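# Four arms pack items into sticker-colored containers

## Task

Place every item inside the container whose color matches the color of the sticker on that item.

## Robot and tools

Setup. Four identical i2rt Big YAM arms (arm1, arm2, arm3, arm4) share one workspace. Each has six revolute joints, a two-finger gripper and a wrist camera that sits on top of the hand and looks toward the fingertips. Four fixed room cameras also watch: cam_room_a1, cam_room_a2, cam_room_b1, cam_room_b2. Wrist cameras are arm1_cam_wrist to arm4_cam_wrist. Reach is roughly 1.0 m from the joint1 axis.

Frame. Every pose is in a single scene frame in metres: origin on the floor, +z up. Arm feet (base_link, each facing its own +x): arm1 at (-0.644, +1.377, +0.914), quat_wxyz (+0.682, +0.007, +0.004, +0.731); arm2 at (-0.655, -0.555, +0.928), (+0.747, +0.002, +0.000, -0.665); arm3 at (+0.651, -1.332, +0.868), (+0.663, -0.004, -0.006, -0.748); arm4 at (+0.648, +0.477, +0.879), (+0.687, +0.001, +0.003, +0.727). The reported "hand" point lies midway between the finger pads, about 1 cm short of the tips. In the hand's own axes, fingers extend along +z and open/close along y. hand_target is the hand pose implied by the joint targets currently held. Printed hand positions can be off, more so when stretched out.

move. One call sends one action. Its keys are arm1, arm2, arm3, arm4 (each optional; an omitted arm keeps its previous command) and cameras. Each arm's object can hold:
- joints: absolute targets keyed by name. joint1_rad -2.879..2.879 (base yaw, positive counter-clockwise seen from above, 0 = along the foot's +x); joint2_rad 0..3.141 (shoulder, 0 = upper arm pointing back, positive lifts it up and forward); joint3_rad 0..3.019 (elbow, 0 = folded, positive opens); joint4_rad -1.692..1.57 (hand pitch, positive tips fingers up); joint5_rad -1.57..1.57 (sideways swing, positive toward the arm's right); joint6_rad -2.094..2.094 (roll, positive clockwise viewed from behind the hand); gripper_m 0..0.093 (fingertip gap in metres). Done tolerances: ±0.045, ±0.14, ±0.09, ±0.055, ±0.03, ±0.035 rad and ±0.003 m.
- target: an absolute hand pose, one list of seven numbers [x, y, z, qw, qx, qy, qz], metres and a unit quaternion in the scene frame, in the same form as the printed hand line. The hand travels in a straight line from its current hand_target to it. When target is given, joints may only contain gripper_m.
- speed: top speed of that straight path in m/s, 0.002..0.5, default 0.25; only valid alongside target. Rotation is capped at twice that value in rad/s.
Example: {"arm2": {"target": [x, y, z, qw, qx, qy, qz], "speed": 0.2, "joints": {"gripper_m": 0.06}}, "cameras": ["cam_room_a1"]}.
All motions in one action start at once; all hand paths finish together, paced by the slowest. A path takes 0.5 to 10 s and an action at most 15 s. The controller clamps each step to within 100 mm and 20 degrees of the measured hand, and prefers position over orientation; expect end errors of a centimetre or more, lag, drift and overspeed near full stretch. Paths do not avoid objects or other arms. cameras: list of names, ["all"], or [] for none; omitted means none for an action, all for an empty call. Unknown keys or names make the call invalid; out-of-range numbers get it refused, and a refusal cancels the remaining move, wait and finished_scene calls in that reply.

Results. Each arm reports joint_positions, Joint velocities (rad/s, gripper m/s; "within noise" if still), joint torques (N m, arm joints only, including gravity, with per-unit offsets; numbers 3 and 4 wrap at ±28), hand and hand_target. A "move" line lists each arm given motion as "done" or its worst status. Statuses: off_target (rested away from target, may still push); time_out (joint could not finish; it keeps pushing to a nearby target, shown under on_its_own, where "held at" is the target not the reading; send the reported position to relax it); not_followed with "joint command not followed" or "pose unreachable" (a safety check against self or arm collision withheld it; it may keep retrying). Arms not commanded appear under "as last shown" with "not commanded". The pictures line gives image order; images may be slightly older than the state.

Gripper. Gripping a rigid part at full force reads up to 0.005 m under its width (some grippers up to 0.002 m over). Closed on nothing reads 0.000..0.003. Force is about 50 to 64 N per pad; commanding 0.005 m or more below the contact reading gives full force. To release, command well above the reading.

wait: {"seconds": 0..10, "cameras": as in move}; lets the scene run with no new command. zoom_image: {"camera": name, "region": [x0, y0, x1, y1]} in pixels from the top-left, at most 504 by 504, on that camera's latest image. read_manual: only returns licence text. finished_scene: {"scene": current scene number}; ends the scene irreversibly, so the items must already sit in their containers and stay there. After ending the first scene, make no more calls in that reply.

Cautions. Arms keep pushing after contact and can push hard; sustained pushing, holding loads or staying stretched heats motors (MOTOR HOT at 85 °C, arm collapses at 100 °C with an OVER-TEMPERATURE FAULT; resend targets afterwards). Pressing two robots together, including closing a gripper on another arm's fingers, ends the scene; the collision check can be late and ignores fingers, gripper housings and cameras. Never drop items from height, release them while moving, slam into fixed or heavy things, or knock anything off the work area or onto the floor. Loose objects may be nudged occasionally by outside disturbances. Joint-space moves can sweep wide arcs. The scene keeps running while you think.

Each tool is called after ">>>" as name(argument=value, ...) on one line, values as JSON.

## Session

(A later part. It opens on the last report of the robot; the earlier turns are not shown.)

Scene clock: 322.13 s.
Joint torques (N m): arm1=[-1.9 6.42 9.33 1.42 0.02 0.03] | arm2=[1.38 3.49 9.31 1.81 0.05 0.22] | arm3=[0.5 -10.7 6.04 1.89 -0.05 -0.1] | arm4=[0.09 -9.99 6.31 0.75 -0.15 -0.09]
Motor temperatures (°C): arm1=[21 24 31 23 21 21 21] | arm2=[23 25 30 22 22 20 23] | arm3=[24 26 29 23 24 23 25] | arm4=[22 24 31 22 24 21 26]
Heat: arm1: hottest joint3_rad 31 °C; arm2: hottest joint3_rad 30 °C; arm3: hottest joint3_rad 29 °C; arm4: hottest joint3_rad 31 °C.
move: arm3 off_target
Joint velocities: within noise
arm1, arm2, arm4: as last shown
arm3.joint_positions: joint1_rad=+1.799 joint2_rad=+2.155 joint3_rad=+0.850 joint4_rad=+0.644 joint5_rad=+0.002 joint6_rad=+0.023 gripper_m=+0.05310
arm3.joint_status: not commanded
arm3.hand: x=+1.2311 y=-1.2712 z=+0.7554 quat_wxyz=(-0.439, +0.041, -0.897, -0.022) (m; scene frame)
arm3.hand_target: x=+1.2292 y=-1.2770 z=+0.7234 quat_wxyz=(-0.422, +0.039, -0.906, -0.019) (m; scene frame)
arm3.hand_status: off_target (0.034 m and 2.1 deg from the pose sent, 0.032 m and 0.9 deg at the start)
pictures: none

>>> move(arm3={"target":[1.228,-1.275,0.747,0.4222,-0.0395,0.9054,0.0184],"speed":0.08})

>>> move(arm3={"joints":{"gripper_m":0.088}})

>>> move(arm3={"target":[1.16,-1.275,0.94,0.4222,-0.0395,0.9054,0.0184],"speed":0.15}, cameras=["arm3_cam_wrist"])

Scene clock: 329.80 s.
Joint torques (N m): arm1=[-2.37 6.18 9.35 1.24 0 0.03] | arm2=[1.49 3.49 9.29 1.78 0.05 0.22] | arm3=[0.73 -16.85 4.1 0.88 0.08 -0.09] | arm4=[0.15 -10.4 6.2 0.87 -0.18 -0.11]
Motor temperatures (°C): arm1=[21 24 31 23 21 21 21] | arm2=[23 25 30 22 22 20 23] | arm3=[24 26 28 23 24 23 25] | arm4=[22 24 31 22 24 21 25]
Heat: arm1: hottest joint3_rad 31 °C; arm2: hottest joint3_rad 30 °C; arm3: hottest joint3_rad 28 °C; arm4: hottest joint3_rad 31 °C.
move: arm3 done
Joint velocities: within noise
arm1, arm2: as last shown
arm3.joint_positions: joint1_rad=+1.799 joint2_rad=+2.151 joint3_rad=+0.850 joint4_rad=+0.621 joint5_rad=+0.002 joint6_rad=+0.023 gripper_m=+0.05310
arm3.joint_status: not commanded
arm3.hand: x=+1.2289 y=-1.2715 z=+0.7532 quat_wxyz=(-0.430, +0.041, -0.902, -0.021) (m; scene frame)
arm3.hand_target: x=+1.2279 y=-1.2749 z=+0.7470 quat_wxyz=(-0.422, +0.040, -0.905, -0.018) (m; scene frame)
arm3.hand_status: done (0.007 m and 1.1 deg from the pose sent, 0.010 m and 2.2 deg at the start)
arm4.joint_positions: joint1_rad=-2.043 joint2_rad=+1.433 joint3_rad=+0.562 joint4_rad=+0.160 joint5_rad=-0.255 joint6_rad=-0.202 gripper_m=+0.08492
arm4.joint_status: not commanded
arm4.hand: x=+1.0928 y=+0.3285 z=+0.9422 quat_wxyz=(-0.427, -0.043, -0.903, +0.017) (m; scene frame)
arm4.hand_target: x=+1.0900 y=+0.3270 z=+0.9400 quat_wxyz=(-0.422, -0.040, -0.905, +0.018) (m; scene frame)
arm4.hand_status: not commanded
pictures: none

Scene clock: 330.33 s.
Joint torques (N m): arm1=[-1.67 6.12 9.39 1.31 -0.02 0.04] | arm2=[1.55 3.49 9.31 1.8 0.05 0.21] | arm3=[0.62 -16.73 4.14 0.91 0.07 -0.08] | arm4=[0.38 -10.11 6.37 0.94 -0.17 -0.11]
Motor temperatures (°C): arm1=[21 24 31 23 21 21 21] | arm2=[23 25 30 22 22 20 23] | arm3=[24 26 28 23 24 23 25] | arm4=[22 23 31 22 24 21 25]
Heat: arm1: hottest joint3_rad 31 °C; arm2: hottest joint3_rad 30 °C; arm3: hottest joint3_rad 28 °C; arm4: hottest joint3_rad 31 °C.
move: arm3 done
Joint velocities: within noise
arm1, arm2, arm4: as last shown
arm3.joint_positions: joint1_rad=+1.799 joint2_rad=+2.151 joint3_rad=+0.850 joint4_rad=+0.621 joint5_rad=+0.002 joint6_rad=+0.023 gripper_m=+0.08795
arm3.joint_status: all done
arm3.hand: x=+1.2290 y=-1.2715 z=+0.7534 quat_wxyz=(-0.430, +0.041, -0.901, -0.021) (m; scene frame)
arm3.hand_target: x=+1.2280 y=-1.2749 z=+0.7472 quat_wxyz=(-0.422, +0.040, -0.905, -0.019) (m; scene frame)
arm3.hand_status: not commanded
pictures: none

Scene clock: 332.33 s.
Joint torques (N m): arm1=[-2.37 6.36 9.5 1.29 -0.07 0.05] | arm2=[1.49 3.55 9.29 1.76 0.06 0.21] | arm3=[1.55 -11.87 6.53 1.24 0.14 -0.02] | arm4=[0.21 -10.05 6.41 0.88 -0.16 -0.12]
Motor temperatures (°C): arm1=[21 24 31 23 21 21 21] | arm2=[23 25 30 22 22 20 23] | arm3=[24 26 28 23 24 23 24] | arm4=[22 23 31 22 24 21 25]
Heat: arm1: hottest joint3_rad 31 °C; arm2: hottest joint3_rad 30 °C; arm3: hottest joint3_rad 28 °C; arm4: hottest joint3_rad 31 °C.
move: arm3 done
Joint velocities: within noise
arm1, arm2, arm4: as last shown
arm3.joint_positions: joint1_rad=+1.799 joint2_rad=+1.500 joint3_rad=+0.681 joint4_rad=+0.135 joint5_rad=+0.009 joint6_rad=+0.023 gripper_m=+0.08795
arm3.joint_status: not commanded
arm3.hand: x=+1.1640 y=-1.2770 z=+0.9447 quat_wxyz=(-0.429, +0.040, -0.902, -0.018) (m; scene frame)
arm3.hand_target: x=+1.1599 y=-1.2749 z=+0.9399 quat_wxyz=(-0.422, +0.040, -0.906, -0.018) (m; scene frame)
arm3.hand_status: done (0.006 m and 0.8 deg from the pose sent, 0.199 m and 1.1 deg at the start)
pictures: arm3_cam_wrist
Images, in order (width x height): arm3_cam_wrist 672x504.

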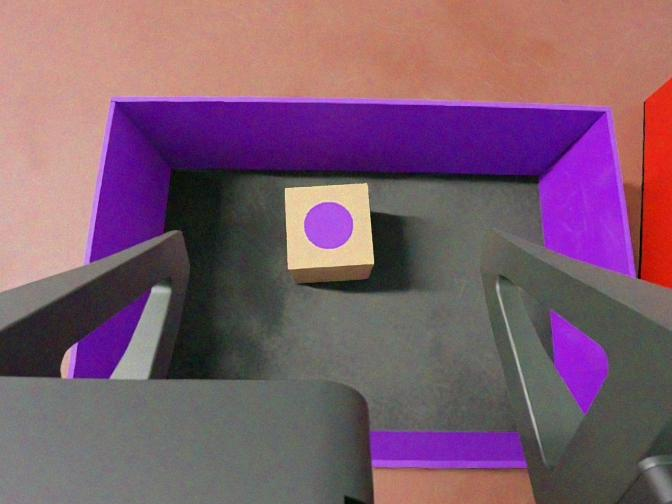

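>>> finished_scene(scene=2)

The scene is finished: the task was done.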